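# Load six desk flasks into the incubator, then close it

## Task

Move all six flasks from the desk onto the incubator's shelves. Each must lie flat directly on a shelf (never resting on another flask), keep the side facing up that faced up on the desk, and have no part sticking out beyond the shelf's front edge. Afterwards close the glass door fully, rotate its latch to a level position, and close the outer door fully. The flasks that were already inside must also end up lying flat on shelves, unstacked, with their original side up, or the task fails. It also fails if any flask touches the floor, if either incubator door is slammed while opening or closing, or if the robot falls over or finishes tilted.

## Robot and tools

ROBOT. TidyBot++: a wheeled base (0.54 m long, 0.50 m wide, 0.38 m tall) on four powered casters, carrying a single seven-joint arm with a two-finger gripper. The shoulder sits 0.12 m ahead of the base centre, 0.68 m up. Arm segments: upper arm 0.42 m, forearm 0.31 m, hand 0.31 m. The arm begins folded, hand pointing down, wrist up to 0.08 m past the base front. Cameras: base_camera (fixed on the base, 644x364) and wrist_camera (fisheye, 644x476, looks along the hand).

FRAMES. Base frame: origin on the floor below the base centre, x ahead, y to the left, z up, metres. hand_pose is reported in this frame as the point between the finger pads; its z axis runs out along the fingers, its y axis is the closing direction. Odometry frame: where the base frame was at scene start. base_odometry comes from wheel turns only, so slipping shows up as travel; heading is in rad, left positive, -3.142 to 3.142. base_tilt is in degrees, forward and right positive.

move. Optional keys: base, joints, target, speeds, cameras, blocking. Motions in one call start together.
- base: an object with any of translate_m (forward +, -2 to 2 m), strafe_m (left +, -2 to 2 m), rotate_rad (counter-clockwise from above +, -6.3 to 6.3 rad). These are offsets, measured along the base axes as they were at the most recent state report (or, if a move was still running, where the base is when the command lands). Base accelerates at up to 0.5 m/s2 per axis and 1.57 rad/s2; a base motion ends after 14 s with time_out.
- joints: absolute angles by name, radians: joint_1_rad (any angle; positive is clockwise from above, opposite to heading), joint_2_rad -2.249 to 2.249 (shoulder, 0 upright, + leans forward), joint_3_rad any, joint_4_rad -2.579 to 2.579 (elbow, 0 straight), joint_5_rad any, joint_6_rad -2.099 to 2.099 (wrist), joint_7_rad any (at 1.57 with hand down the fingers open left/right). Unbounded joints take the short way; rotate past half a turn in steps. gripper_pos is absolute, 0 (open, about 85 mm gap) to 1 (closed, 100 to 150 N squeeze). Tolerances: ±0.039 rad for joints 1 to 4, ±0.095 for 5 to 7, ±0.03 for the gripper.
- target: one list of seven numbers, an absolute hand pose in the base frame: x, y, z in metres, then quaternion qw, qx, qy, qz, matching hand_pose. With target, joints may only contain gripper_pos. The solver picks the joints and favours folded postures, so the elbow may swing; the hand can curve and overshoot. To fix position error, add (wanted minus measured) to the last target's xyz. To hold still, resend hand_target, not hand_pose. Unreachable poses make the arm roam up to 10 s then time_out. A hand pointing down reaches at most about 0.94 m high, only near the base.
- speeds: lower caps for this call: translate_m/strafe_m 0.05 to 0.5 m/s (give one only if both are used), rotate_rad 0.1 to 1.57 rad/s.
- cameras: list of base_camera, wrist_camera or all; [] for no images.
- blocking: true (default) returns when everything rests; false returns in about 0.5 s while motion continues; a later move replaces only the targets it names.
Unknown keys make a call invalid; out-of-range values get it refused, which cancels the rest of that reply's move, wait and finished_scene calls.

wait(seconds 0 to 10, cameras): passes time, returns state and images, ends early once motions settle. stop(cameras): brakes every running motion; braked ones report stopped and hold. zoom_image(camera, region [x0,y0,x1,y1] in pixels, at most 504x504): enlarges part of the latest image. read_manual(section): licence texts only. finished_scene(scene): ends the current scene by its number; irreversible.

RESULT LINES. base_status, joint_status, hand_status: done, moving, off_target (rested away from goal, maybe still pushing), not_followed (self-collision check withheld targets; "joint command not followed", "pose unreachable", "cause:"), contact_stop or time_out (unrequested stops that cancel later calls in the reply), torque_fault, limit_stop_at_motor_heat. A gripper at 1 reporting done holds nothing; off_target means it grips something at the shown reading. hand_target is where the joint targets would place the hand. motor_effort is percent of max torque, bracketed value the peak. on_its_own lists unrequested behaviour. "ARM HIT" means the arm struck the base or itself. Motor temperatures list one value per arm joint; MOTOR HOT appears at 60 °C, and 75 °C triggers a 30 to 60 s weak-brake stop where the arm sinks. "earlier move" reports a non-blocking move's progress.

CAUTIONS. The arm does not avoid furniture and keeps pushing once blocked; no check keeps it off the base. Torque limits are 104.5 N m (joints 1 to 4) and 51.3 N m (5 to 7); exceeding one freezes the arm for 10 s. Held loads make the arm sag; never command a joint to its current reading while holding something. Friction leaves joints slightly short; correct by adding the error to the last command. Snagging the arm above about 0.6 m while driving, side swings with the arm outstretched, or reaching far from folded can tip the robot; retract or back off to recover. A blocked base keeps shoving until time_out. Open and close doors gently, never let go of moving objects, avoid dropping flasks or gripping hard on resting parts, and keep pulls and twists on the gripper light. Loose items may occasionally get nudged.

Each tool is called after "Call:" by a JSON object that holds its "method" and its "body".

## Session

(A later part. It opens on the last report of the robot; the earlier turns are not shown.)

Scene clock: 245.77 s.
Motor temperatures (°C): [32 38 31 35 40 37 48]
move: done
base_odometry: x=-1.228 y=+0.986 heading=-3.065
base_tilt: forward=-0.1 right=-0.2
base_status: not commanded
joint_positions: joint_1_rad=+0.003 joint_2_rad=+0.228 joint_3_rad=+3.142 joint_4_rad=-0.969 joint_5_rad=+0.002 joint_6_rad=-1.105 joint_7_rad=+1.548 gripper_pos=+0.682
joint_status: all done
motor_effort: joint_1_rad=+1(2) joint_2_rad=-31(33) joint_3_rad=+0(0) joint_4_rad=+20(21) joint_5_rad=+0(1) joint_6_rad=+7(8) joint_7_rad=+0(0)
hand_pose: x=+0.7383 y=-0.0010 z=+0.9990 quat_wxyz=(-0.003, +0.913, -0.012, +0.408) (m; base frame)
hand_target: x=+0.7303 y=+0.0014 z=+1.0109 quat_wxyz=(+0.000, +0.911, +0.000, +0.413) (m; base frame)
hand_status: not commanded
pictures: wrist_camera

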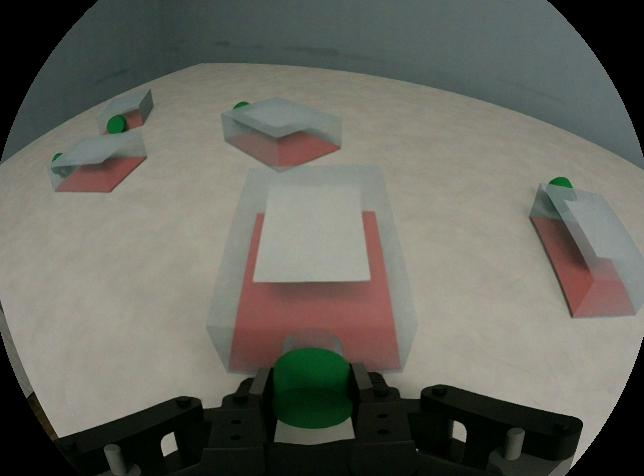

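Call:
{"method": "move", "body": {"joints": {"joint_2_rad": 0.0963, "joint_4_rad": -0.918, "joint_6_rad": -1.31}, "cameras": []}}

Call:
{"method": "move", "body": {"base": {"translate_m": -0.424, "strafe_m": 0.584}, "speeds": {"translate_m": 0.35}, "cameras": ["wrist_camera"]}}

Call:
{"method": "move", "body": {"base": {"rotate_rad": -2.375}, "speeds": {"rotate_rad": 0.8}}}

Scene clock: 248.50 s.
Motor temperatures (°C): [32 38 31 35 40 37 48]
move: done
base_odometry: x=-1.228 y=+0.986 heading=-3.065
base_tilt: forward=-0.1 right=-0.2
base_status: not commanded
joint_positions: joint_1_rad=+0.003 joint_2_rad=+0.099 joint_3_rad=+3.142 joint_4_rad=-0.922 joint_5_rad=+0.002 joint_6_rad=-1.267 joint_7_rad=+1.548 gripper_pos=+0.682
joint_status: all done
motor_effort: joint_1_rad=+1(2) joint_2_rad=-24(34) joint_3_rad=+0(1) joint_4_rad=+19(21) joint_5_rad=+0(1) joint_6_rad=+7(8) joint_7_rad=+0(0)
hand_pose: x=+0.6634 y=-0.0009 z=+1.0604 quat_wxyz=(-0.003, +0.910, -0.012, +0.414) (m; base frame)
hand_target: x=+0.6534 y=+0.0014 z=+1.0537 quat_wxyz=(+0.000, +0.918, +0.000, +0.397) (m; base frame)
hand_status: not commanded
pictures: none
No camera images: "cameras" was empty.

Scene clock: 251.47 s.
Motor temperatures (°C): [32 38 31 35 40 37 48]
move: done
base_odometry: x=-0.760 y=+0.436 heading=-3.065
base_tilt: forward=-0.1 right=-0.2
base_status: done
joint_positions: joint_1_rad=+0.000 joint_2_rad=+0.102 joint_3_rad=+3.142 joint_4_rad=-0.921 joint_5_rad=+0.002 joint_6_rad=-1.269 joint_7_rad=+1.548 gripper_pos=+0.682
joint_status: not commanded
motor_effort: joint_1_rad=+2(3) joint_2_rad=-24(29) joint_3_rad=+0(2) joint_4_rad=+19(20) joint_5_rad=-1(2) joint_6_rad=+7(8) joint_7_rad=+0(0)
hand_pose: x=+0.6640 y=+0.0007 z=+1.0583 quat_wxyz=(-0.004, +0.911, -0.010, +0.412) (m; base frame)
hand_target: x=+0.6534 y=+0.0014 z=+1.0537 quat_wxyz=(+0.000, +0.918, +0.000, +0.397) (m; base frame)
hand_status: not commanded
pictures: wrist_camera

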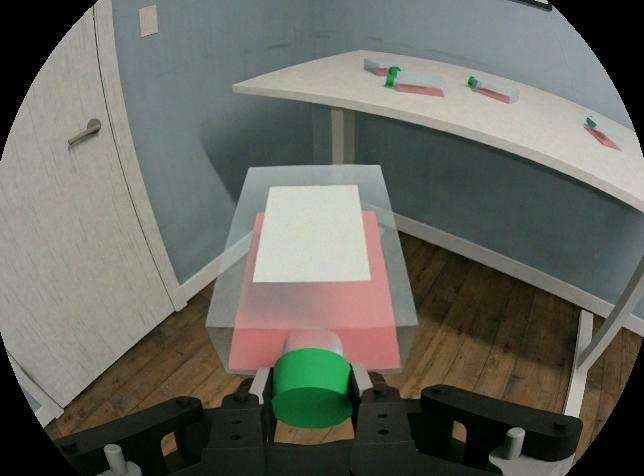

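Scene clock: 255.27 s.
Motor temperatures (°C): [32 38 31 35 40 37 48]
move: done
base_odometry: x=-0.760 y=+0.436 heading=+0.844
base_tilt: forward=-0.1 right=-0.2
base_status: done
joint_positions: joint_1_rad=+0.003 joint_2_rad=+0.102 joint_3_rad=+3.144 joint_4_rad=-0.921 joint_5_rad=+0.002 joint_6_rad=-1.269 joint_7_rad=+1.548 gripper_pos=+0.682
joint_status: not commanded
motor_effort: joint_1_rad=+2(4) joint_2_rad=-24(27) joint_3_rad=+0(2) joint_4_rad=+19(20) joint_5_rad=-1(2) joint_6_rad=+7(7) joint_7_rad=+0(0)
hand_pose: x=+0.6640 y=-0.0020 z=+1.0583 quat_wxyz=(-0.003, +0.911, -0.013, +0.412) (m; base frame)
hand_target: x=+0.6534 y=+0.0014 z=+1.0537 quat_wxyz=(+0.000, +0.918, +0.000, +0.397) (m; base frame)
hand_status: not commanded
pictures: base_camera, wrist_camera

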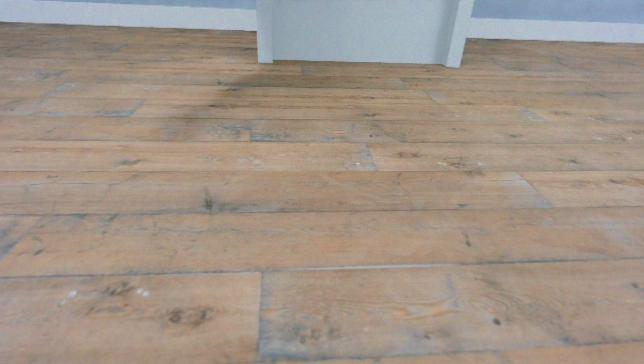

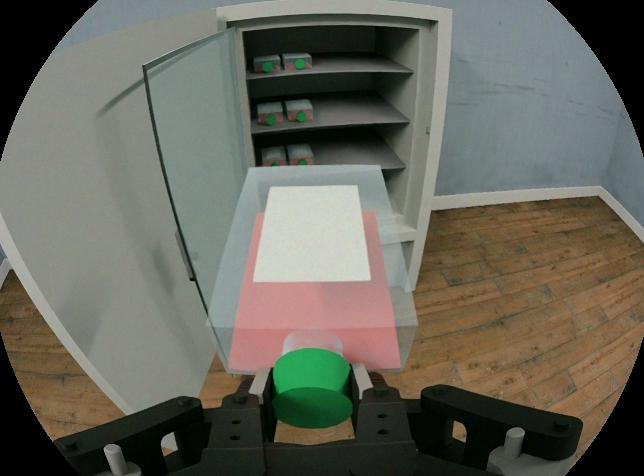

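Call:
{"method": "move", "body": {"base": {"rotate_rad": -0.07}, "joints": {"joint_2_rad": 0.119, "joint_4_rad": -1.036, "joint_6_rad": -1.145}, "cameras": []}}

Call:
{"method": "move", "body": {"base": {"translate_m": 0.7, "strafe_m": -0.2}, "speeds": {"translate_m": 0.4}}}

Scene clock: 258.13 s.
Motor temperatures (°C): [32 38 31 35 40 37 48]
move: done
base_odometry: x=-0.760 y=+0.436 heading=+0.776
base_tilt: forward=-0.1 right=-0.2
base_status: done
joint_positions: joint_1_rad=+0.004 joint_2_rad=+0.119 joint_3_rad=+3.146 joint_4_rad=-1.025 joint_5_rad=+0.002 joint_6_rad=-1.188 joint_7_rad=+1.548 gripper_pos=+0.682
joint_status: all done
motor_effort: joint_1_rad=+1(5) joint_2_rad=-26(28) joint_3_rad=+0(3) joint_4_rad=+19(21) joint_5_rad=-1(2) joint_6_rad=+7(8) joint_7_rad=+0(0)
hand_pose: x=+0.6804 y=-0.0040 z=+1.0150 quat_wxyz=(-0.002, +0.919, -0.014, +0.394) (m; base frame)
hand_target: x=+0.6887 y=+0.0014 z=+1.0192 quat_wxyz=(+0.000, +0.913, +0.000, +0.408) (m; base frame)
hand_status: not commanded
pictures: none
No camera images: "cameras" was empty.

Scene clock: 261.03 s.
Motor temperatures (°C): [32 38 31 35 40 37 48]
move: done
base_odometry: x=-0.120 y=+0.784 heading=+0.775
base_tilt: forward=-0.1 right=-0.2
base_status: done
joint_positions: joint_1_rad=+0.004 joint_2_rad=+0.126 joint_3_rad=+3.146 joint_4_rad=-1.026 joint_5_rad=+0.002 joint_6_rad=-1.187 joint_7_rad=+1.548 gripper_pos=+0.682
joint_status: not commanded
motor_effort: joint_1_rad=+1(3) joint_2_rad=-27(29) joint_3_rad=+0(1) joint_4_rad=+20(21) joint_5_rad=+0(1) joint_6_rad=+7(8) joint_7_rad=+0(0)
hand_pose: x=+0.6830 y=-0.0041 z=+1.0108 quat_wxyz=(-0.001, +0.920, -0.014, +0.391) (m; base frame)
hand_target: x=+0.6887 y=+0.0014 z=+1.0192 quat_wxyz=(+0.000, +0.913, +0.000, +0.408) (m; base frame)
hand_status: not commanded
pictures: base_camera, wrist_camera

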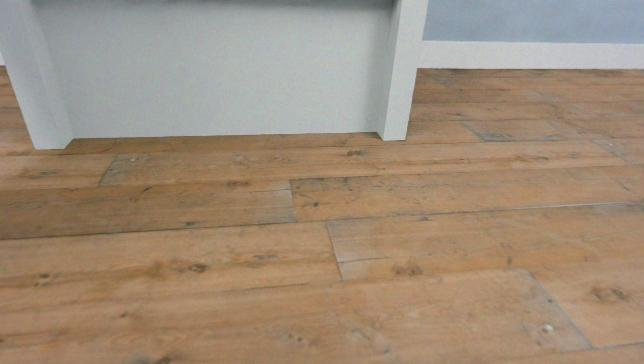

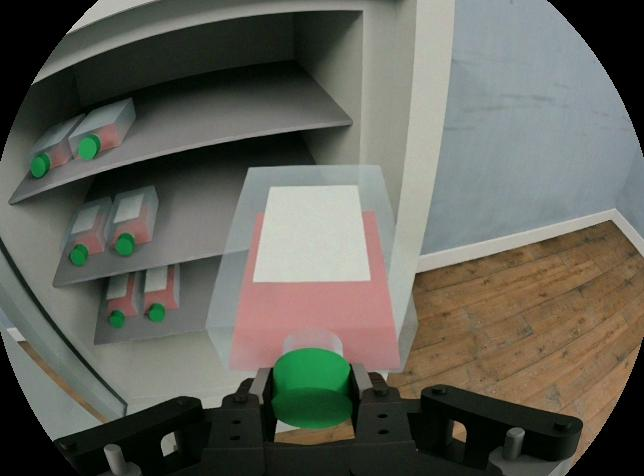

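Call:
{"method": "zoom_image", "body": {"camera": "base_camera", "region": [0, 90, 440, 180]}}

Scaled by 1.145.

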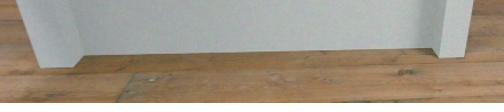

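Call:
{"method": "move", "body": {}}

Scene clock: 264.23 s.
Motor temperatures (°C): [32 38 31 35 40 37 48]
base_odometry: x=-0.120 y=+0.784 heading=+0.775
base_tilt: forward=-0.1 right=-0.2
base_status: done
joint_positions: joint_1_rad=+0.004 joint_2_rad=+0.126 joint_3_rad=+3.146 joint_4_rad=-1.026 joint_5_rad=+0.002 joint_6_rad=-1.187 joint_7_rad=+1.548 gripper_pos=+0.682
joint_status: not commanded
motor_effort: joint_1_rad=+1(3) joint_2_rad=-26(29) joint_3_rad=+0(1) joint_4_rad=+19(21) joint_5_rad=+0(1) joint_6_rad=+6(8) joint_7_rad=+0(0)
hand_pose: x=+0.6830 y=-0.0041 z=+1.0108 quat_wxyz=(-0.001, +0.920, -0.014, +0.391) (m; base frame)
hand_target: x=+0.6887 y=+0.0014 z=+1.0192 quat_wxyz=(+0.000, +0.913, +0.000, +0.408) (m; base frame)
hand_status: not commanded
pictures: base_camera, wrist_camera

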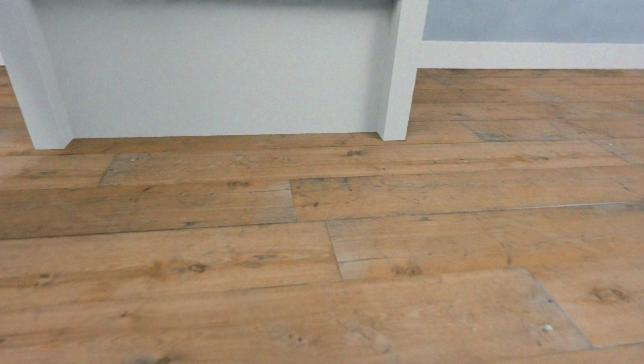

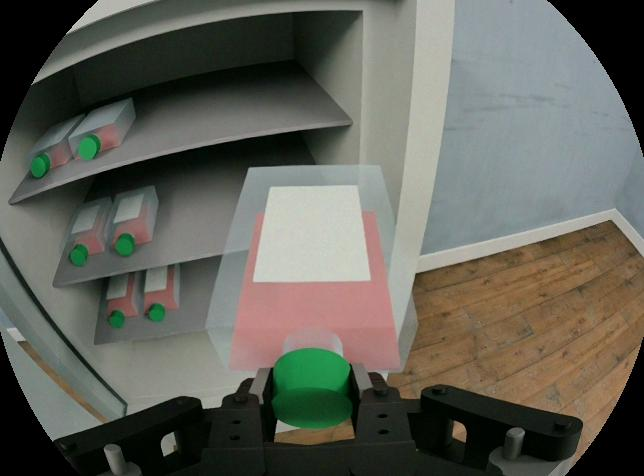

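Call:
{"method": "move", "body": {"base": {"rotate_rad":0.065}, "speeds": {"rotate_rad":0.2}}}

Call:
{"method": "move", "body": {"base": {"translate_m":0.2,"strafe_m":-0.04}, "speeds": {"translate_m":0.1}, "joints": {"joint_2_rad":0.096,"joint_4_rad":-0.95,"joint_6_rad":-1.22}}}

Scene clock: 266.77 s.
Motor temperatures (°C): [32 38 31 35 40 37 48]
move: done
base_odometry: x=-0.120 y=+0.784 heading=+0.839
base_tilt: forward=-0.1 right=-0.2
base_status: done
joint_positions: joint_1_rad=+0.000 joint_2_rad=+0.126 joint_3_rad=+3.143 joint_4_rad=-1.026 joint_5_rad=+0.002 joint_6_rad=-1.187 joint_7_rad=+1.548 gripper_pos=+0.682
joint_status: not commanded
motor_effort: joint_1_rad=+1(4) joint_2_rad=-26(27) joint_3_rad=+0(3) joint_4_rad=+19(20) joint_5_rad=+0(2) joint_6_rad=+6(7) joint_7_rad=+0(0)
hand_pose: x=+0.6830 y=+0.0001 z=+1.0108 quat_wxyz=(-0.003, +0.920, -0.011, +0.391) (m; base frame)
hand_target: x=+0.6887 y=+0.0014 z=+1.0192 quat_wxyz=(+0.000, +0.913, +0.000, +0.408) (m; base frame)
hand_status: not commanded
pictures: base_camera, wrist_camera

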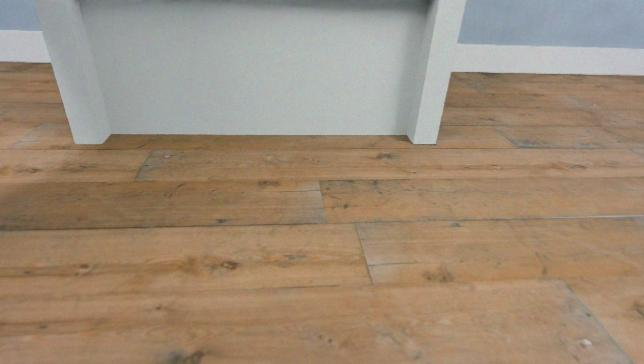

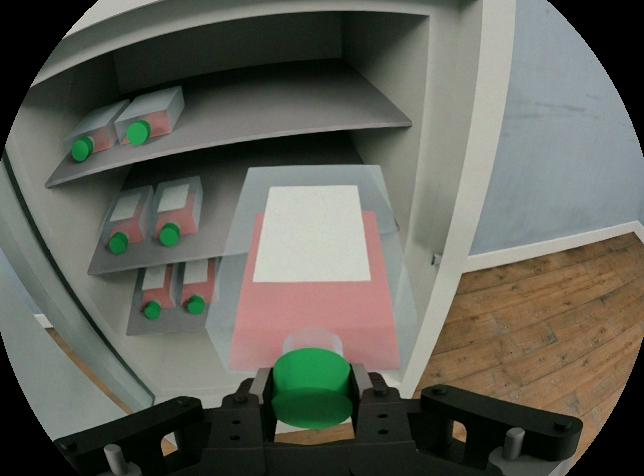

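Scene clock: 269.47 s.
Motor temperatures (°C): [32 38 31 35 40 37 48]
move: done
base_odometry: x=+0.043 y=+0.906 heading=+0.840
base_tilt: forward=-0.1 right=-0.2
base_status: done
joint_positions: joint_1_rad=+0.000 joint_2_rad=+0.111 joint_3_rad=+3.143 joint_4_rad=-0.957 joint_5_rad=+0.002 joint_6_rad=-1.194 joint_7_rad=+1.548 gripper_pos=+0.682
joint_status: all done
motor_effort: joint_1_rad=+1(3) joint_2_rad=-25(30) joint_3_rad=+0(1) joint_4_rad=+19(22) joint_5_rad=+0(1) joint_6_rad=+7(8) joint_7_rad=+0(0)
hand_pose: x=+0.6808 y=+0.0003 z=+1.0534 quat_wxyz=(-0.004, +0.905, -0.011, +0.426) (m; base frame)
hand_target: x=+0.6704 y=+0.0014 z=+1.0588 quat_wxyz=(+0.000, +0.906, +0.000, +0.424) (m; base frame)
hand_status: not commanded
pictures: base_camera, wrist_camera

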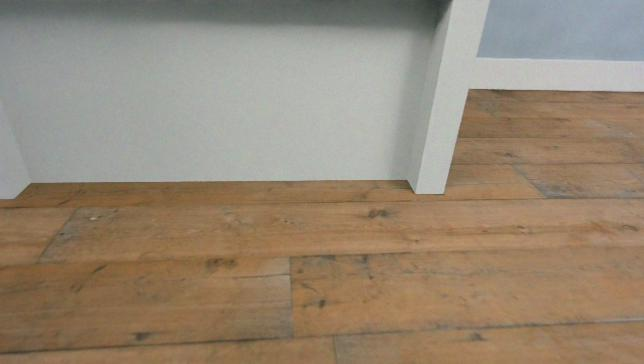

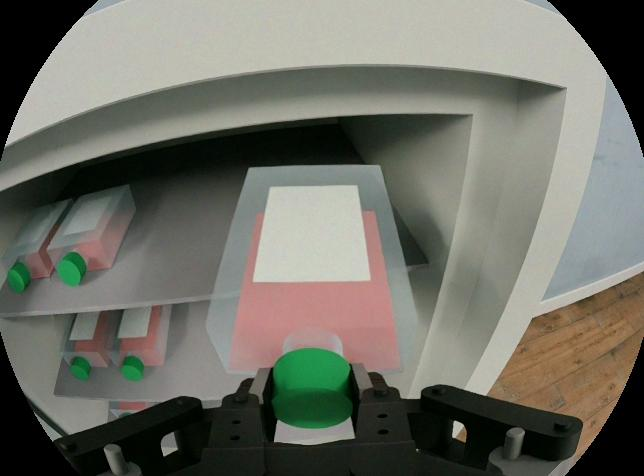

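Call:
{"method": "move", "body": {"joints": {"joint_2_rad":0.1,"joint_4_rad":-1.09,"joint_6_rad":-1.105}}}

Call:
{"method": "move", "body": {"base": {"translate_m":0.1,"strafe_m":-0.01}, "speeds": {"translate_m":0.1}}}

Scene clock: 271.73 s.
Motor temperatures (°C): [32 38 31 35 40 37 48]
move: done
base_odometry: x=+0.043 y=+0.906 heading=+0.840
base_tilt: forward=-0.1 right=-0.2
base_status: not commanded
joint_positions: joint_1_rad=+0.000 joint_2_rad=+0.110 joint_3_rad=+3.143 joint_4_rad=-1.081 joint_5_rad=+0.002 joint_6_rad=-1.151 joint_7_rad=+1.548 gripper_pos=+0.682
joint_status: all done
motor_effort: joint_1_rad=+2(2) joint_2_rad=-26(28) joint_3_rad=+0(0) joint_4_rad=+19(21) joint_5_rad=+0(1) joint_6_rad=+6(8) joint_7_rad=+0(0)
hand_pose: x=+0.6806 y=+0.0003 z=+0.9996 quat_wxyz=(-0.003, +0.921, -0.011, +0.389) (m; base frame)
hand_target: x=+0.6860 y=+0.0014 z=+1.0111 quat_wxyz=(+0.000, +0.912, +0.000, +0.411) (m; base frame)
hand_status: not commanded
pictures: base_camera, wrist_camera

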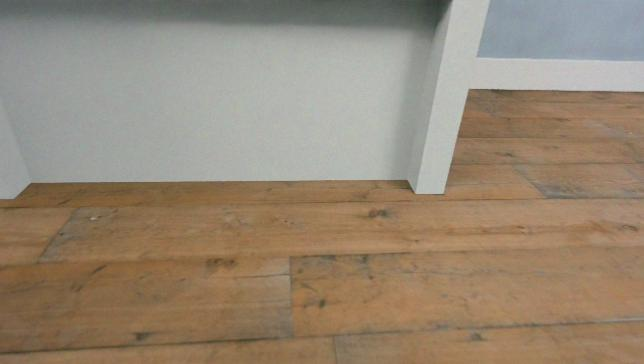

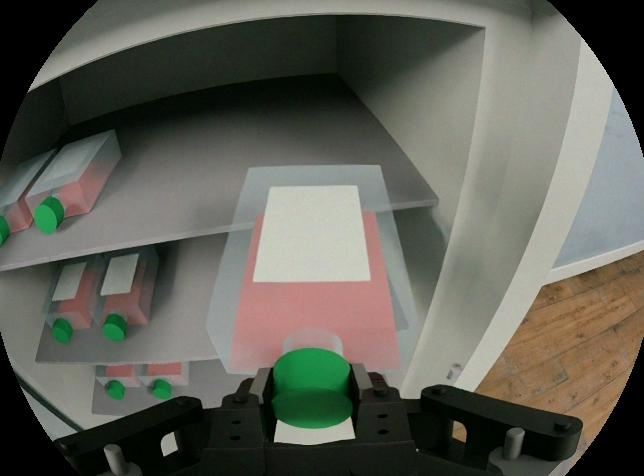

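Scene clock: 273.23 s.
Motor temperatures (°C): [32 38 31 35 40 37 48]
move: done
base_odometry: x=+0.118 y=+0.974 heading=+0.840
base_tilt: forward=-0.1 right=-0.2
base_status: done
joint_positions: joint_1_rad=+0.000 joint_2_rad=+0.109 joint_3_rad=+3.143 joint_4_rad=-1.081 joint_5_rad=+0.002 joint_6_rad=-1.148 joint_7_rad=+1.548 gripper_pos=+0.682
joint_status: not commanded
motor_effort: joint_1_rad=+1(3) joint_2_rad=-26(30) joint_3_rad=+0(1) joint_4_rad=+20(21) joint_5_rad=+0(1) joint_6_rad=+7(8) joint_7_rad=+0(0)
hand_pose: x=+0.6808 y=+0.0003 z=+1.0009 quat_wxyz=(-0.003, +0.920, -0.011, +0.391) (m; base frame)
hand_target: x=+0.6860 y=+0.0014 z=+1.0111 quat_wxyz=(+0.000, +0.912, +0.000, +0.411) (m; base frame)
hand_status: not commanded
pictures: base_camera, wrist_camera

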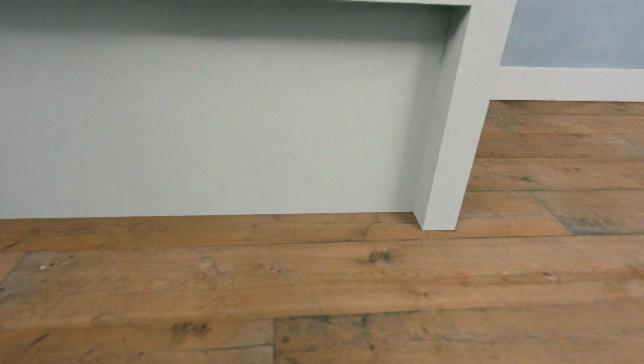

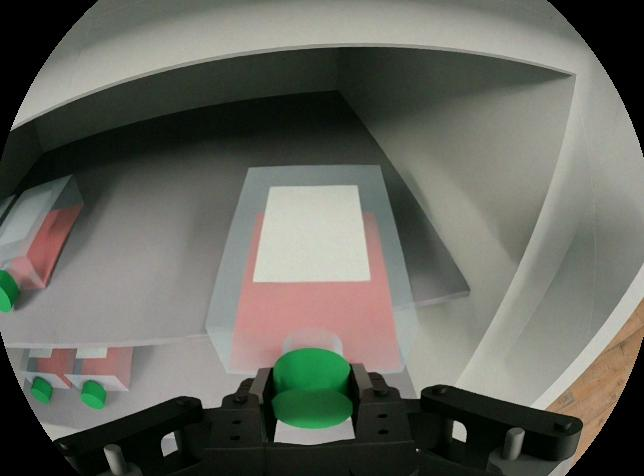

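Call:
{"method": "move", "body": {"base": {"translate_m":0.065}, "speeds": {"translate_m":0.08}}}

Scene clock: 274.70 s.
Motor temperatures (°C): [32 38 31 35 40 37 48]
move: done
base_odometry: x=+0.161 y=+1.022 heading=+0.840
base_tilt: forward=-0.1 right=-0.2
base_status: done
joint_positions: joint_1_rad=+0.000 joint_2_rad=+0.055 joint_3_rad=+3.143 joint_4_rad=-1.129 joint_5_rad=+0.002 joint_6_rad=-1.178 joint_7_rad=+1.556 gripper_pos=+0.682
joint_status: not commanded
motor_effort: joint_1_rad=+2(3) joint_2_rad=-15(27) joint_3_rad=+1(2) joint_4_rad=+26(29) joint_5_rad=-1(1) joint_6_rad=+15(20) joint_7_rad=-2(3)
hand_pose: x=+0.6521 y=+0.0004 z=+0.9994 quat_wxyz=(-0.002, +0.925, -0.007, +0.380) (m; base frame)
hand_target: x=+0.6860 y=+0.0014 z=+1.0111 quat_wxyz=(+0.000, +0.912, +0.000, +0.411) (m; base frame)
hand_status: not commanded
pictures: base_camera, wrist_camera

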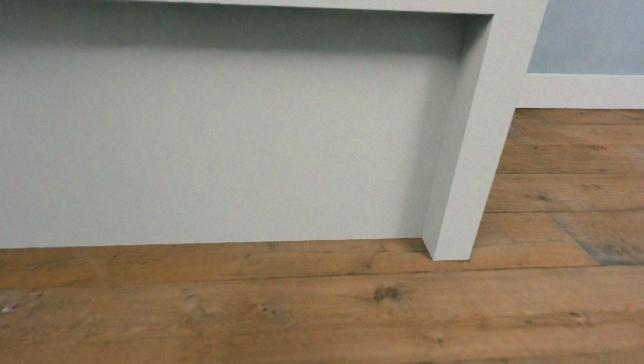

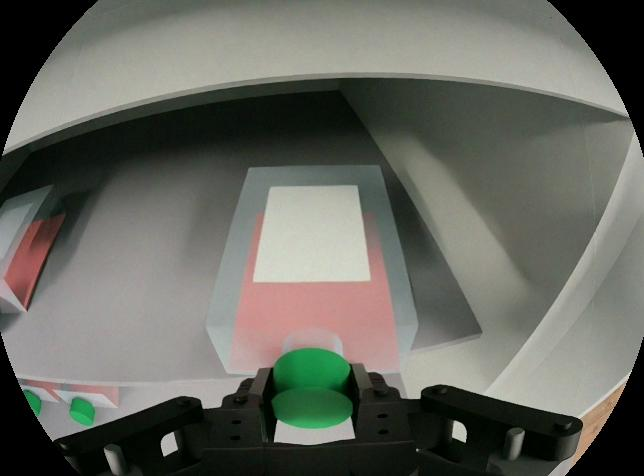

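Call:
{"method": "move", "body": {"base": {"translate_m":-0.025}, "speeds": {"translate_m":0.08}, "cameras": []}}

Call:
{"method": "move", "body": {"joints": {"joint_2_rad":0.088,"joint_4_rad":-1.165,"joint_6_rad":-1.04}}}

Scene clock: 276.50 s.
Motor temperatures (°C): [32 38 31 35 40 37 48]
move: done
base_odometry: x=+0.144 y=+1.003 heading=+0.840
base_tilt: forward=-0.1 right=-0.2
base_status: done
joint_positions: joint_1_rad=+0.000 joint_2_rad=+0.096 joint_3_rad=+3.143 joint_4_rad=-1.098 joint_5_rad=+0.002 joint_6_rad=-1.132 joint_7_rad=+1.556 gripper_pos=+0.682
joint_status: not commanded
motor_effort: joint_1_rad=+1(3) joint_2_rad=-25(29) joint_3_rad=+0(2) joint_4_rad=+20(27) joint_5_rad=+0(1) joint_6_rad=+7(16) joint_7_rad=+0(2)
hand_pose: x=+0.6785 y=+0.0004 z=+1.0029 quat_wxyz=(-0.002, +0.918, -0.007, +0.397) (m; base frame)
hand_target: x=+0.6860 y=+0.0014 z=+1.0111 quat_wxyz=(+0.000, +0.912, +0.000, +0.411) (m; base frame)
hand_status: not commanded
pictures: none
No camera images: "cameras" was empty.

Scene clock: 277.33 s.
Motor temperatures (°C): [32 38 31 35 40 37 48]
move: done
base_odometry: x=+0.144 y=+1.003 heading=+0.840
base_tilt: forward=-0.1 right=-0.2
base_status: not commanded
joint_positions: joint_1_rad=+0.000 joint_2_rad=+0.096 joint_3_rad=+3.143 joint_4_rad=-1.157 joint_5_rad=+0.002 joint_6_rad=-1.085 joint_7_rad=+1.556 gripper_pos=+0.682
joint_status: all done
motor_effort: joint_1_rad=+2(2) joint_2_rad=-25(27) joint_3_rad=+0(0) joint_4_rad=+19(21) joint_5_rad=+0(1) joint_6_rad=+6(7) joint_7_rad=+0(0)
hand_pose: x=+0.6822 y=+0.0004 z=+0.9828 quat_wxyz=(-0.002, +0.920, -0.007, +0.391) (m; base frame)
hand_target: x=+0.6882 y=+0.0014 z=+0.9934 quat_wxyz=(+0.000, +0.911, +0.000, +0.412) (m; base frame)
hand_status: not commanded
pictures: base_camera, wrist_camera

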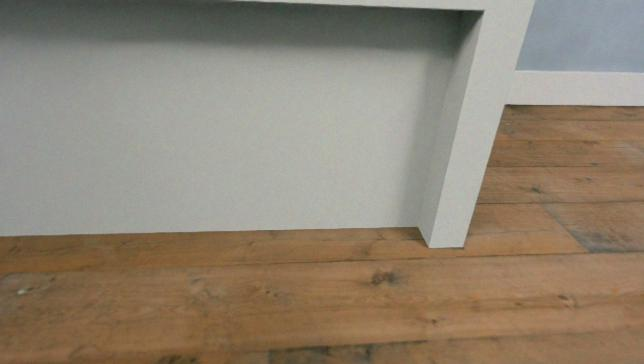

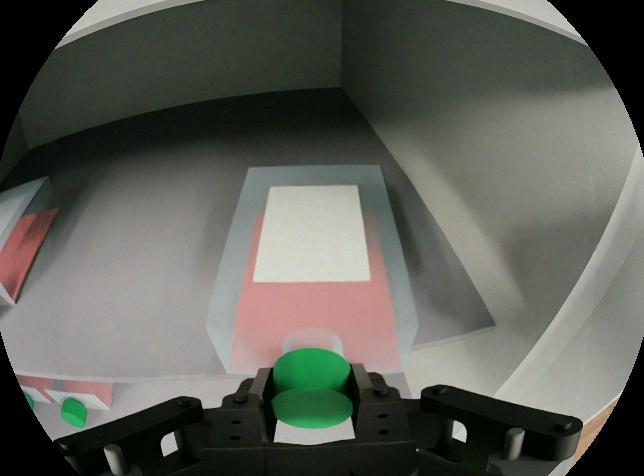

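Call:
{"method": "move", "body": {"joints": {"joint_2_rad":0.082,"joint_4_rad":-1.19,"joint_6_rad":-1.01}}}

Call:
{"method": "move", "body": {"base": {"translate_m":0.02}, "speeds": {"translate_m":0.06}}}

Scene clock: 278.20 s.
Motor temperatures (°C): [32 38 31 35 40 37 48]
move: done
base_odometry: x=+0.144 y=+1.003 heading=+0.840
base_tilt: forward=-0.1 right=-0.2
base_status: not commanded
joint_positions: joint_1_rad=+0.000 joint_2_rad=+0.095 joint_3_rad=+3.143 joint_4_rad=-1.177 joint_5_rad=+0.002 joint_6_rad=-1.052 joint_7_rad=+1.556 gripper_pos=+0.682
joint_status: all done
motor_effort: joint_1_rad=+1(2) joint_2_rad=-25(26) joint_3_rad=+0(1) joint_4_rad=+20(21) joint_5_rad=+0(1) joint_6_rad=+7(7) joint_7_rad=+0(0)
hand_pose: x=+0.6865 y=+0.0004 z=+0.9808 quat_wxyz=(-0.002, +0.917, -0.007, +0.398) (m; base frame)
hand_target: x=+0.6897 y=+0.0014 z=+0.9905 quat_wxyz=(+0.000, +0.909, +0.000, +0.417) (m; base frame)
hand_status: not commanded
pictures: base_camera, wrist_camera

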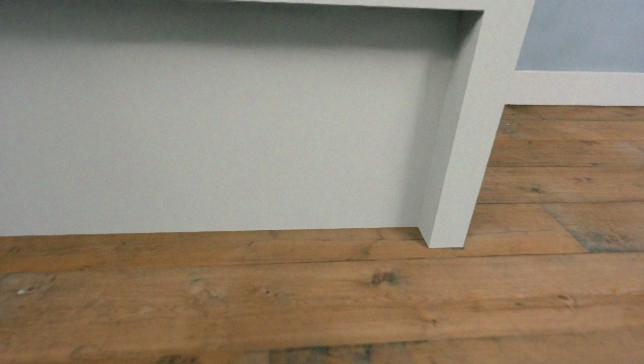

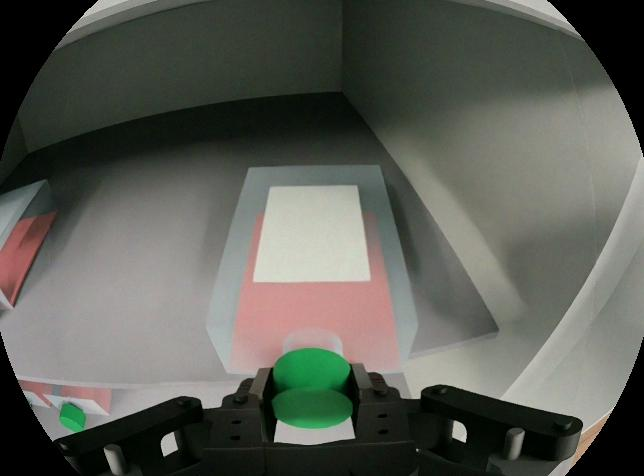

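Scene clock: 279.00 s.
Motor temperatures (°C): [32 38 31 35 40 37 48]
move: done
base_odometry: x=+0.158 y=+1.018 heading=+0.840
base_tilt: forward=-0.1 right=-0.2
base_status: done
joint_positions: joint_1_rad=+0.000 joint_2_rad=+0.093 joint_3_rad=+3.143 joint_4_rad=-1.177 joint_5_rad=+0.002 joint_6_rad=-1.051 joint_7_rad=+1.556 gripper_pos=+0.682
joint_status: not commanded
motor_effort: joint_1_rad=+1(2) joint_2_rad=-26(30) joint_3_rad=+0(0) joint_4_rad=+20(21) joint_5_rad=+0(1) joint_6_rad=+7(8) joint_7_rad=+0(0)
hand_pose: x=+0.6859 y=+0.0004 z=+0.9817 quat_wxyz=(-0.002, +0.917, -0.007, +0.399) (m; base frame)
hand_target: x=+0.6897 y=+0.0014 z=+0.9905 quat_wxyz=(+0.000, +0.909, +0.000, +0.417) (m; base frame)
hand_status: not commanded
pictures: base_camera, wrist_camera

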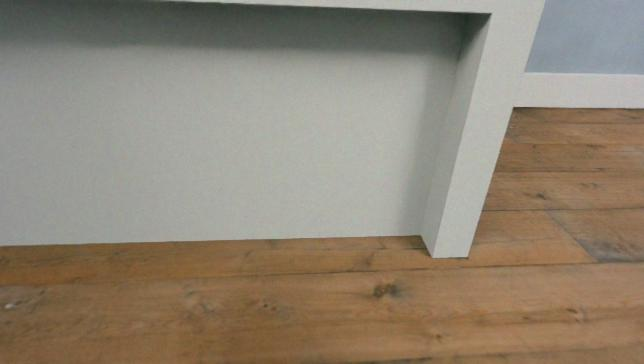

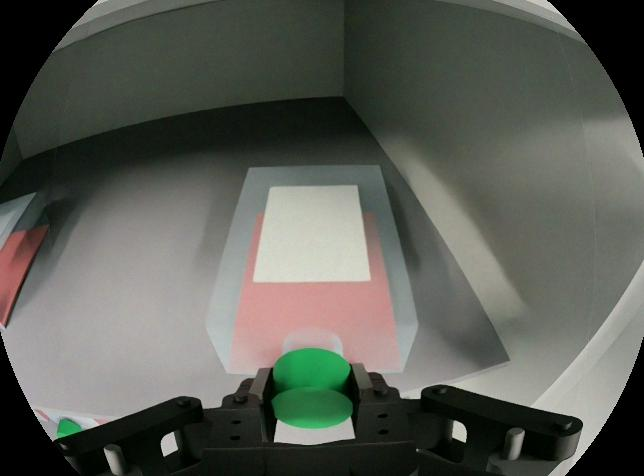

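Call:
{"method": "move", "body": {"joints": {"joint_2_rad":0.11,"joint_6_rad":-0.99}, "cameras": []}}

Call:
{"method": "move", "body": {"base": {"translate_m":0.015}, "speeds": {"translate_m":0.06}}}

Scene clock: 280.13 s.
Motor temperatures (°C): [32 38 31 35 40 37 48]
move: done
base_odometry: x=+0.158 y=+1.018 heading=+0.840
base_tilt: forward=-0.1 right=-0.2
base_status: not commanded
joint_positions: joint_1_rad=+0.000 joint_2_rad=+0.102 joint_3_rad=+3.143 joint_4_rad=-1.177 joint_5_rad=+0.002 joint_6_rad=-1.032 joint_7_rad=+1.556 gripper_pos=+0.682
joint_status: all done
motor_effort: joint_1_rad=+1(2) joint_2_rad=-26(27) joint_3_rad=+0(0) joint_4_rad=+20(21) joint_5_rad=+0(1) joint_6_rad=+6(7) joint_7_rad=+0(0)
hand_pose: x=+0.6928 y=+0.0004 z=+0.9807 quat_wxyz=(-0.002, +0.915, -0.007, +0.403) (m; base frame)
hand_target: x=+0.7023 y=+0.0014 z=+0.9791 quat_wxyz=(+0.000, +0.911, +0.000, +0.413) (m; base frame)
hand_status: not commanded
pictures: none
No camera images: "cameras" was empty.

Scene clock: 281.03 s.
Motor temperatures (°C): [32 38 31 35 40 37 48]
move: done
base_odometry: x=+0.168 y=+1.030 heading=+0.840
base_tilt: forward=-0.1 right=-0.2
base_status: done
joint_positions: joint_1_rad=+0.000 joint_2_rad=+0.093 joint_3_rad=+3.143 joint_4_rad=-1.189 joint_5_rad=+0.002 joint_6_rad=-1.028 joint_7_rad=+1.556 gripper_pos=+0.682
joint_status: not commanded
motor_effort: joint_1_rad=+1(2) joint_2_rad=-22(28) joint_3_rad=+0(1) joint_4_rad=+22(25) joint_5_rad=+0(1) joint_6_rad=+10(14) joint_7_rad=+0(1)
hand_pose: x=+0.6894 y=+0.0004 z=+0.9806 quat_wxyz=(-0.002, +0.915, -0.007, +0.404) (m; base frame)
hand_target: x=+0.7023 y=+0.0014 z=+0.9791 quat_wxyz=(+0.000, +0.911, +0.000, +0.413) (m; base frame)
hand_status: not commanded
pictures: base_camera, wrist_camera

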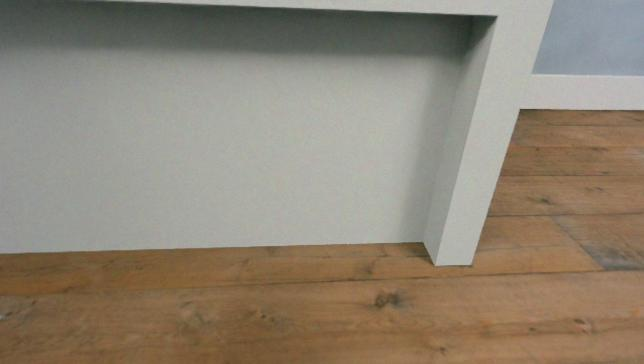

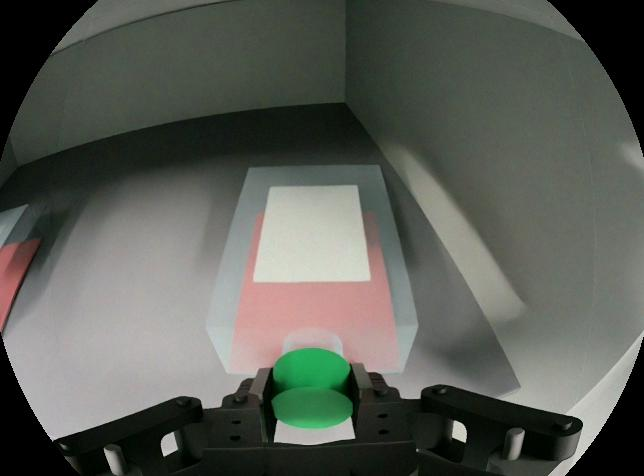

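Call:
{"method": "move", "body": {"base": {"translate_m":-0.005}, "joints": {"joint_2_rad":0.115,"joint_4_rad":-1.205,"joint_6_rad":-0.99}, "cameras": []}}

Call:
{"method": "move", "body": {"joints": {"joint_2_rad":0.118,"joint_4_rad":-1.215,"joint_6_rad":-0.98}}}

Scene clock: 281.87 s.
Motor temperatures (°C): [32 38 31 35 40 37 48]
move: done
base_odometry: x=+0.165 y=+1.026 heading=+0.839
base_tilt: forward=-0.1 right=-0.2
base_status: done
joint_positions: joint_1_rad=+0.000 joint_2_rad=+0.098 joint_3_rad=+3.143 joint_4_rad=-1.189 joint_5_rad=+0.002 joint_6_rad=-1.016 joint_7_rad=+1.556 gripper_pos=+0.682
joint_status: all done
motor_effort: joint_1_rad=+1(2) joint_2_rad=-22(27) joint_3_rad=+0(1) joint_4_rad=+19(20) joint_5_rad=+0(1) joint_6_rad=+6(8) joint_7_rad=+0(0)
hand_pose: x=+0.6933 y=+0.0004 z=+0.9804 quat_wxyz=(-0.002, +0.913, -0.007, +0.407) (m; base frame)
hand_target: x=+0.7019 y=+0.0014 z=+0.9681 quat_wxyz=(+0.000, +0.915, +0.000, +0.404) (m; base frame)
hand_status: not commanded
pictures: none
No camera images: "cameras" was empty.

Scene clock: 282.37 s.
Motor temperatures (°C): [32 38 31 35 40 37 48]
move: done
base_odometry: x=+0.165 y=+1.026 heading=+0.839
base_tilt: forward=-0.1 right=-0.2
base_status: not commanded
joint_positions: joint_1_rad=+0.000 joint_2_rad=+0.098 joint_3_rad=+3.143 joint_4_rad=-1.192 joint_5_rad=+0.002 joint_6_rad=-1.009 joint_7_rad=+1.556 gripper_pos=+0.682
joint_status: all done
motor_effort: joint_1_rad=+1(2) joint_2_rad=-22(24) joint_3_rad=+0(0) joint_4_rad=+17(19) joint_5_rad=-1(1) joint_6_rad=+5(6) joint_7_rad=+0(0)
hand_pose: x=+0.6945 y=+0.0004 z=+0.9803 quat_wxyz=(-0.002, +0.913, -0.007, +0.409) (m; base frame)
hand_target: x=+0.7035 y=+0.0014 z=+0.9633 quat_wxyz=(+0.000, +0.915, +0.000, +0.403) (m; base frame)
hand_status: not commanded
pictures: base_camera, wrist_camera

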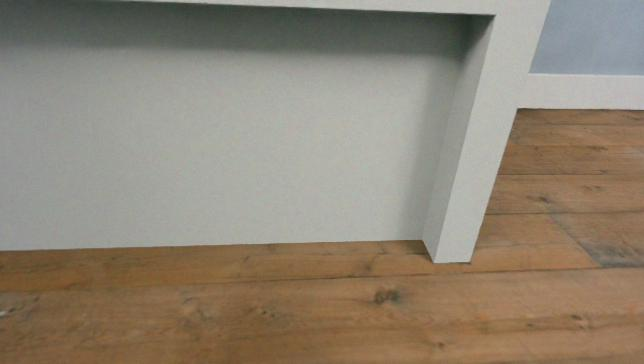

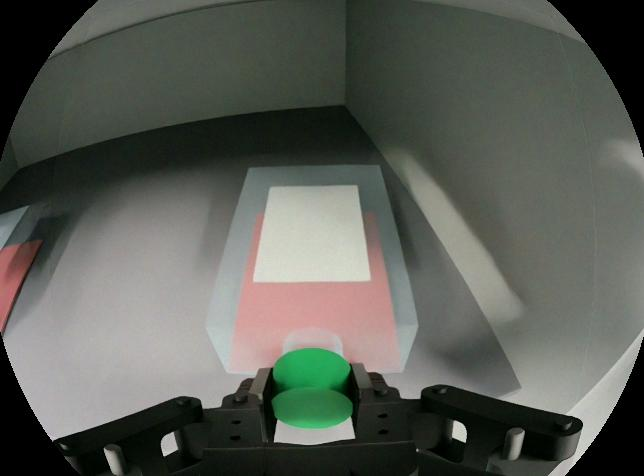

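Call:
{"method": "move", "body": {"joints": {"gripper_pos":0.5,"joint_2_rad":0.1,"joint_4_rad":-1.192,"joint_6_rad":-1.0}}}

Call:
{"method": "move", "body": {"base": {"translate_m":-0.06}, "speeds": {"translate_m":0.06}}}

Scene clock: 283.33 s.
Motor temperatures (°C): [32 38 31 35 40 37 48]
move: done
base_odometry: x=+0.165 y=+1.026 heading=+0.839
base_tilt: forward=-0.1 right=-0.2
base_status: not commanded
joint_positions: joint_1_rad=+0.000 joint_2_rad=+0.098 joint_3_rad=+3.143 joint_4_rad=-1.190 joint_5_rad=+0.002 joint_6_rad=-1.009 joint_7_rad=+1.556 gripper_pos=+0.500
joint_status: all done
motor_effort: joint_1_rad=+1(2) joint_2_rad=-25(28) joint_3_rad=+0(0) joint_4_rad=+19(22) joint_5_rad=+0(1) joint_6_rad=+6(8) joint_7_rad=+0(0)
hand_pose: x=+0.6947 y=+0.0004 z=+0.9812 quat_wxyz=(-0.002, +0.912, -0.007, +0.409) (m; base frame)
hand_target: x=+0.6970 y=+0.0014 z=+0.9814 quat_wxyz=(+0.000, +0.911, +0.000, +0.412) (m; base frame)
hand_status: not commanded
pictures: base_camera, wrist_camera

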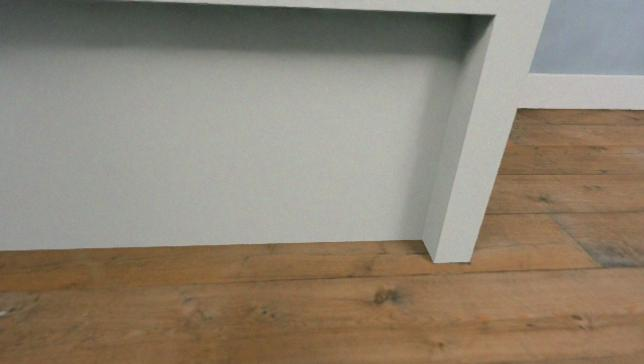

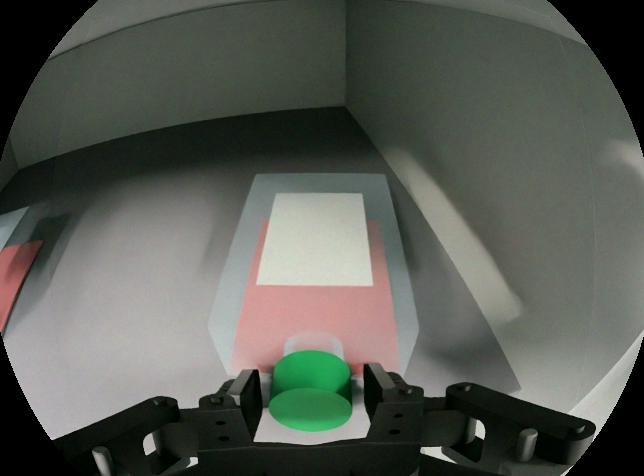

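Scene clock: 284.77 s.
Motor temperatures (°C): [32 38 31 35 40 37 48]
move: done
base_odometry: x=+0.124 y=+0.981 heading=+0.840
base_tilt: forward=-0.1 right=-0.2
base_status: done
joint_positions: joint_1_rad=+0.000 joint_2_rad=+0.099 joint_3_rad=+3.143 joint_4_rad=-1.190 joint_5_rad=+0.002 joint_6_rad=-1.009 joint_7_rad=+1.556 gripper_pos=+0.500
joint_status: not commanded
motor_effort: joint_1_rad=+2(2) joint_2_rad=-25(29) joint_3_rad=+0(1) joint_4_rad=+19(21) joint_5_rad=-1(1) joint_6_rad=+6(7) joint_7_rad=+0(0)
hand_pose: x=+0.6950 y=+0.0004 z=+0.9806 quat_wxyz=(-0.002, +0.913, -0.007, +0.409) (m; base frame)
hand_target: x=+0.6970 y=+0.0014 z=+0.9814 quat_wxyz=(+0.000, +0.911, +0.000, +0.412) (m; base frame)
hand_status: not commanded
pictures: base_camera, wrist_camera

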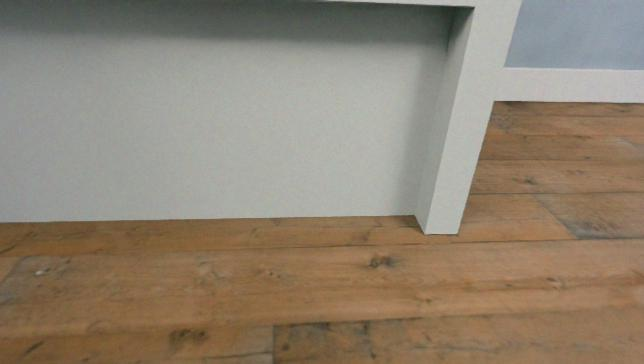

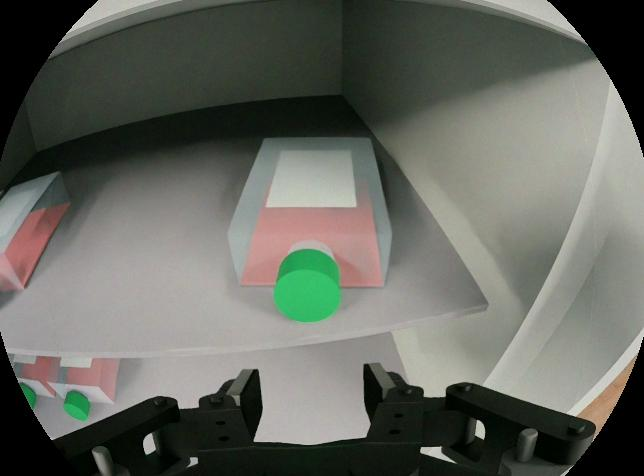

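Call:
{"method": "move", "body": {"base": {"translate_m":-0.7}, "speeds": {"translate_m":0.4}, "cameras": []}}

Call:
{"method": "move", "body": {"base": {"rotate_rad":2.378}, "speeds": {"rotate_rad":0.9}, "joints": {"joint_2_rad":-0.084,"joint_4_rad":-0.97,"joint_6_rad":-1.4,"gripper_pos":0.2}, "cameras": []}}

Call:
{"method": "move", "body": {"base": {"translate_m":0.62,"strafe_m":-0.586}, "speeds": {"translate_m":0.4}}}

Scene clock: 288.60 s.
Motor temperatures (°C): [32 38 31 35 40 37 48]
move: done
base_odometry: x=-0.343 y=+0.460 heading=+0.840
base_tilt: forward=-0.1 right=-0.2
base_status: done
joint_positions: joint_1_rad=-0.001 joint_2_rad=+0.099 joint_3_rad=+3.143 joint_4_rad=-1.190 joint_5_rad=+0.002 joint_6_rad=-1.009 joint_7_rad=+1.556 gripper_pos=+0.500
joint_status: not commanded
motor_effort: joint_1_rad=+1(3) joint_2_rad=-25(30) joint_3_rad=+0(1) joint_4_rad=+20(21) joint_5_rad=-1(1) joint_6_rad=+6(7) joint_7_rad=+0(0)
hand_pose: x=+0.6950 y=+0.0006 z=+0.9806 quat_wxyz=(-0.002, +0.913, -0.007, +0.409) (m; base frame)
hand_target: x=+0.6970 y=+0.0014 z=+0.9814 quat_wxyz=(+0.000, +0.911, +0.000, +0.412) (m; base frame)
hand_status: not commanded
pictures: none
No camera images: "cameras" was empty.

Scene clock: 292.10 s.
Motor temperatures (°C): [32 38 31 35 40 37 48]
move: done
base_odometry: x=-0.343 y=+0.460 heading=-3.067
base_tilt: forward=-0.1 right=-0.2
base_status: done
joint_positions: joint_1_rad=+0.001 joint_2_rad=-0.082 joint_3_rad=+3.141 joint_4_rad=-0.969 joint_5_rad=+0.002 joint_6_rad=-1.352 joint_7_rad=+1.556 gripper_pos=+0.200
joint_status: all done
motor_effort: joint_1_rad=+1(4) joint_2_rad=-15(29) joint_3_rad=+0(2) joint_4_rad=+17(21) joint_5_rad=+0(1) joint_6_rad=+6(7) joint_7_rad=+0(1)
hand_pose: x=+0.5726 y=+0.0005 z=+1.1070 quat_wxyz=(-0.002, +0.900, -0.007, +0.436) (m; base frame)
hand_target: x=+0.5622 y=+0.0014 z=+1.0958 quat_wxyz=(+0.000, +0.910, +0.000, +0.415) (m; base frame)
hand_status: not commanded
pictures: none
No camera images: "cameras" was empty.

Scene clock: 295.30 s.
Motor temperatures (°C): [32 38 31 35 40 37 48]
move: done
base_odometry: x=-1.005 y=+0.998 heading=-3.066
base_tilt: forward=-0.1 right=-0.2
base_status: done
joint_positions: joint_1_rad=+0.000 joint_2_rad=-0.081 joint_3_rad=+3.141 joint_4_rad=-0.969 joint_5_rad=+0.002 joint_6_rad=-1.355 joint_7_rad=+1.556 gripper_pos=+0.200
joint_status: not commanded
motor_effort: joint_1_rad=+1(4) joint_2_rad=-16(19) joint_3_rad=+0(2) joint_4_rad=+17(18) joint_5_rad=+0(1) joint_6_rad=+7(7) joint_7_rad=+0(0)
hand_pose: x=+0.5722 y=+0.0010 z=+1.1060 quat_wxyz=(-0.002, +0.901, -0.007, +0.435) (m; base frame)
hand_target: x=+0.5622 y=+0.0014 z=+1.0958 quat_wxyz=(+0.000, +0.910, +0.000, +0.415) (m; base frame)
hand_status: not commanded
pictures: base_camera, wrist_camera

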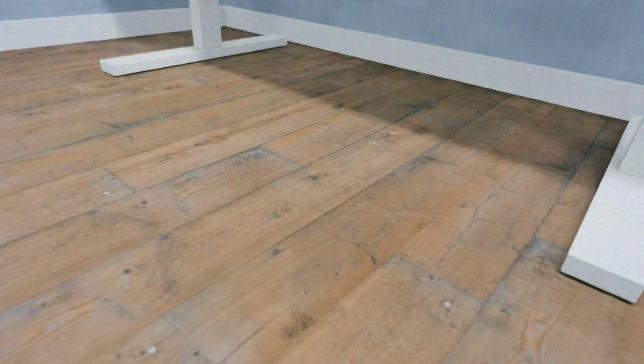

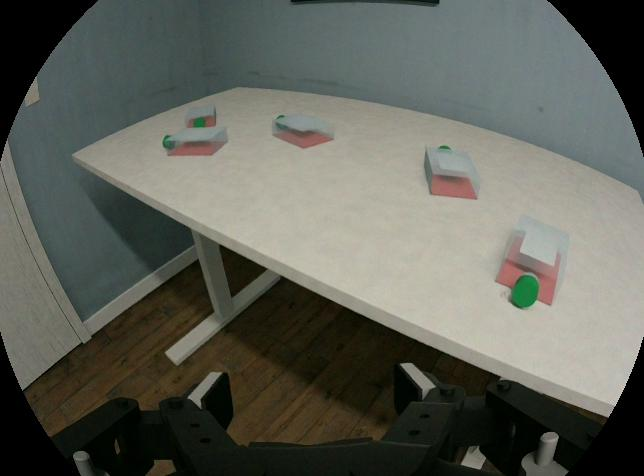

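Call:
{"method": "move", "body": {"base": {"rotate_rad":-0.675}, "speeds": {"rotate_rad":0.6}, "cameras": []}}

Call:
{"method": "move", "body": {"base": {"strafe_m":0.282,"translate_m":-0.1}, "speeds": {"strafe_m":0.3}}}

Scene clock: 302.90 s.
Motor temperatures (°C): [32 38 31 35 40 37 48]
move: done
base_odometry: x=-1.005 y=+0.998 heading=+2.543
base_tilt: forward=-0.1 right=-0.2
base_status: done
joint_positions: joint_1_rad=+0.000 joint_2_rad=-0.081 joint_3_rad=+3.142 joint_4_rad=-0.969 joint_5_rad=+0.002 joint_6_rad=-1.355 joint_7_rad=+1.556 gripper_pos=+0.200
joint_status: not commanded
motor_effort: joint_1_rad=+2(3) joint_2_rad=-15(16) joint_3_rad=+0(2) joint_4_rad=+17(18) joint_5_rad=+0(2) joint_6_rad=+7(7) joint_7_rad=+0(0)
hand_pose: x=+0.5723 y=+0.0006 z=+1.1060 quat_wxyz=(-0.002, +0.901, -0.007, +0.435) (m; base frame)
hand_target: x=+0.5622 y=+0.0014 z=+1.0958 quat_wxyz=(+0.000, +0.910, +0.000, +0.415) (m; base frame)
hand_status: not commanded
pictures: none
No camera images: "cameras" was empty.

Scene clock: 304.83 s.
Motor temperatures (°C): [32 38 31 35 40 37 48]
move: done
base_odometry: x=-1.082 y=+0.708 heading=+2.543
base_tilt: forward=-0.1 right=-0.2
base_status: done
joint_positions: joint_1_rad=+0.000 joint_2_rad=-0.081 joint_3_rad=+3.142 joint_4_rad=-0.969 joint_5_rad=+0.002 joint_6_rad=-1.355 joint_7_rad=+1.556 gripper_pos=+0.200
joint_status: not commanded
motor_effort: joint_1_rad=+2(3) joint_2_rad=-15(17) joint_3_rad=+0(2) joint_4_rad=+17(18) joint_5_rad=+0(2) joint_6_rad=+6(7) joint_7_rad=+0(0)
hand_pose: x=+0.5723 y=+0.0006 z=+1.1060 quat_wxyz=(-0.002, +0.901, -0.007, +0.435) (m; base frame)
hand_target: x=+0.5622 y=+0.0014 z=+1.0958 quat_wxyz=(+0.000, +0.910, +0.000, +0.415) (m; base frame)
hand_status: not commanded
pictures: base_camera, wrist_camera

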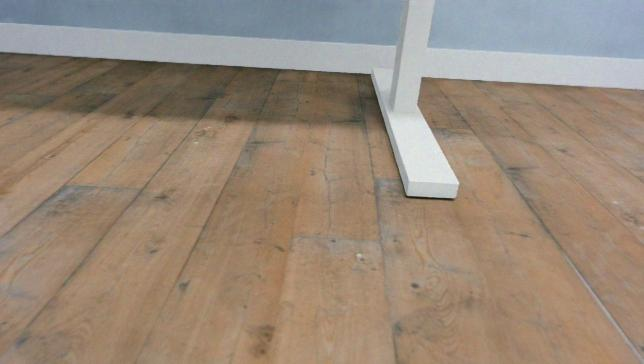

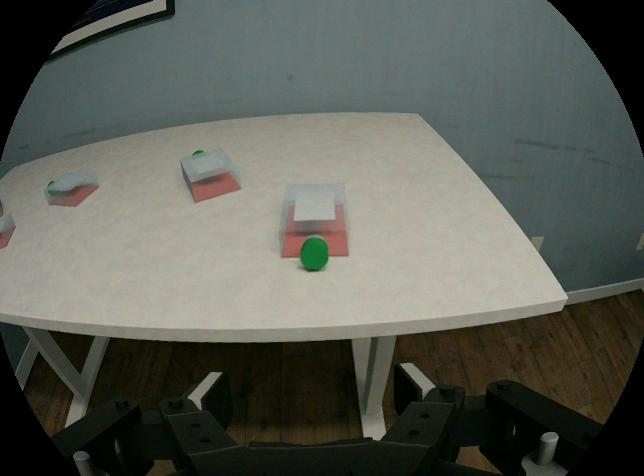

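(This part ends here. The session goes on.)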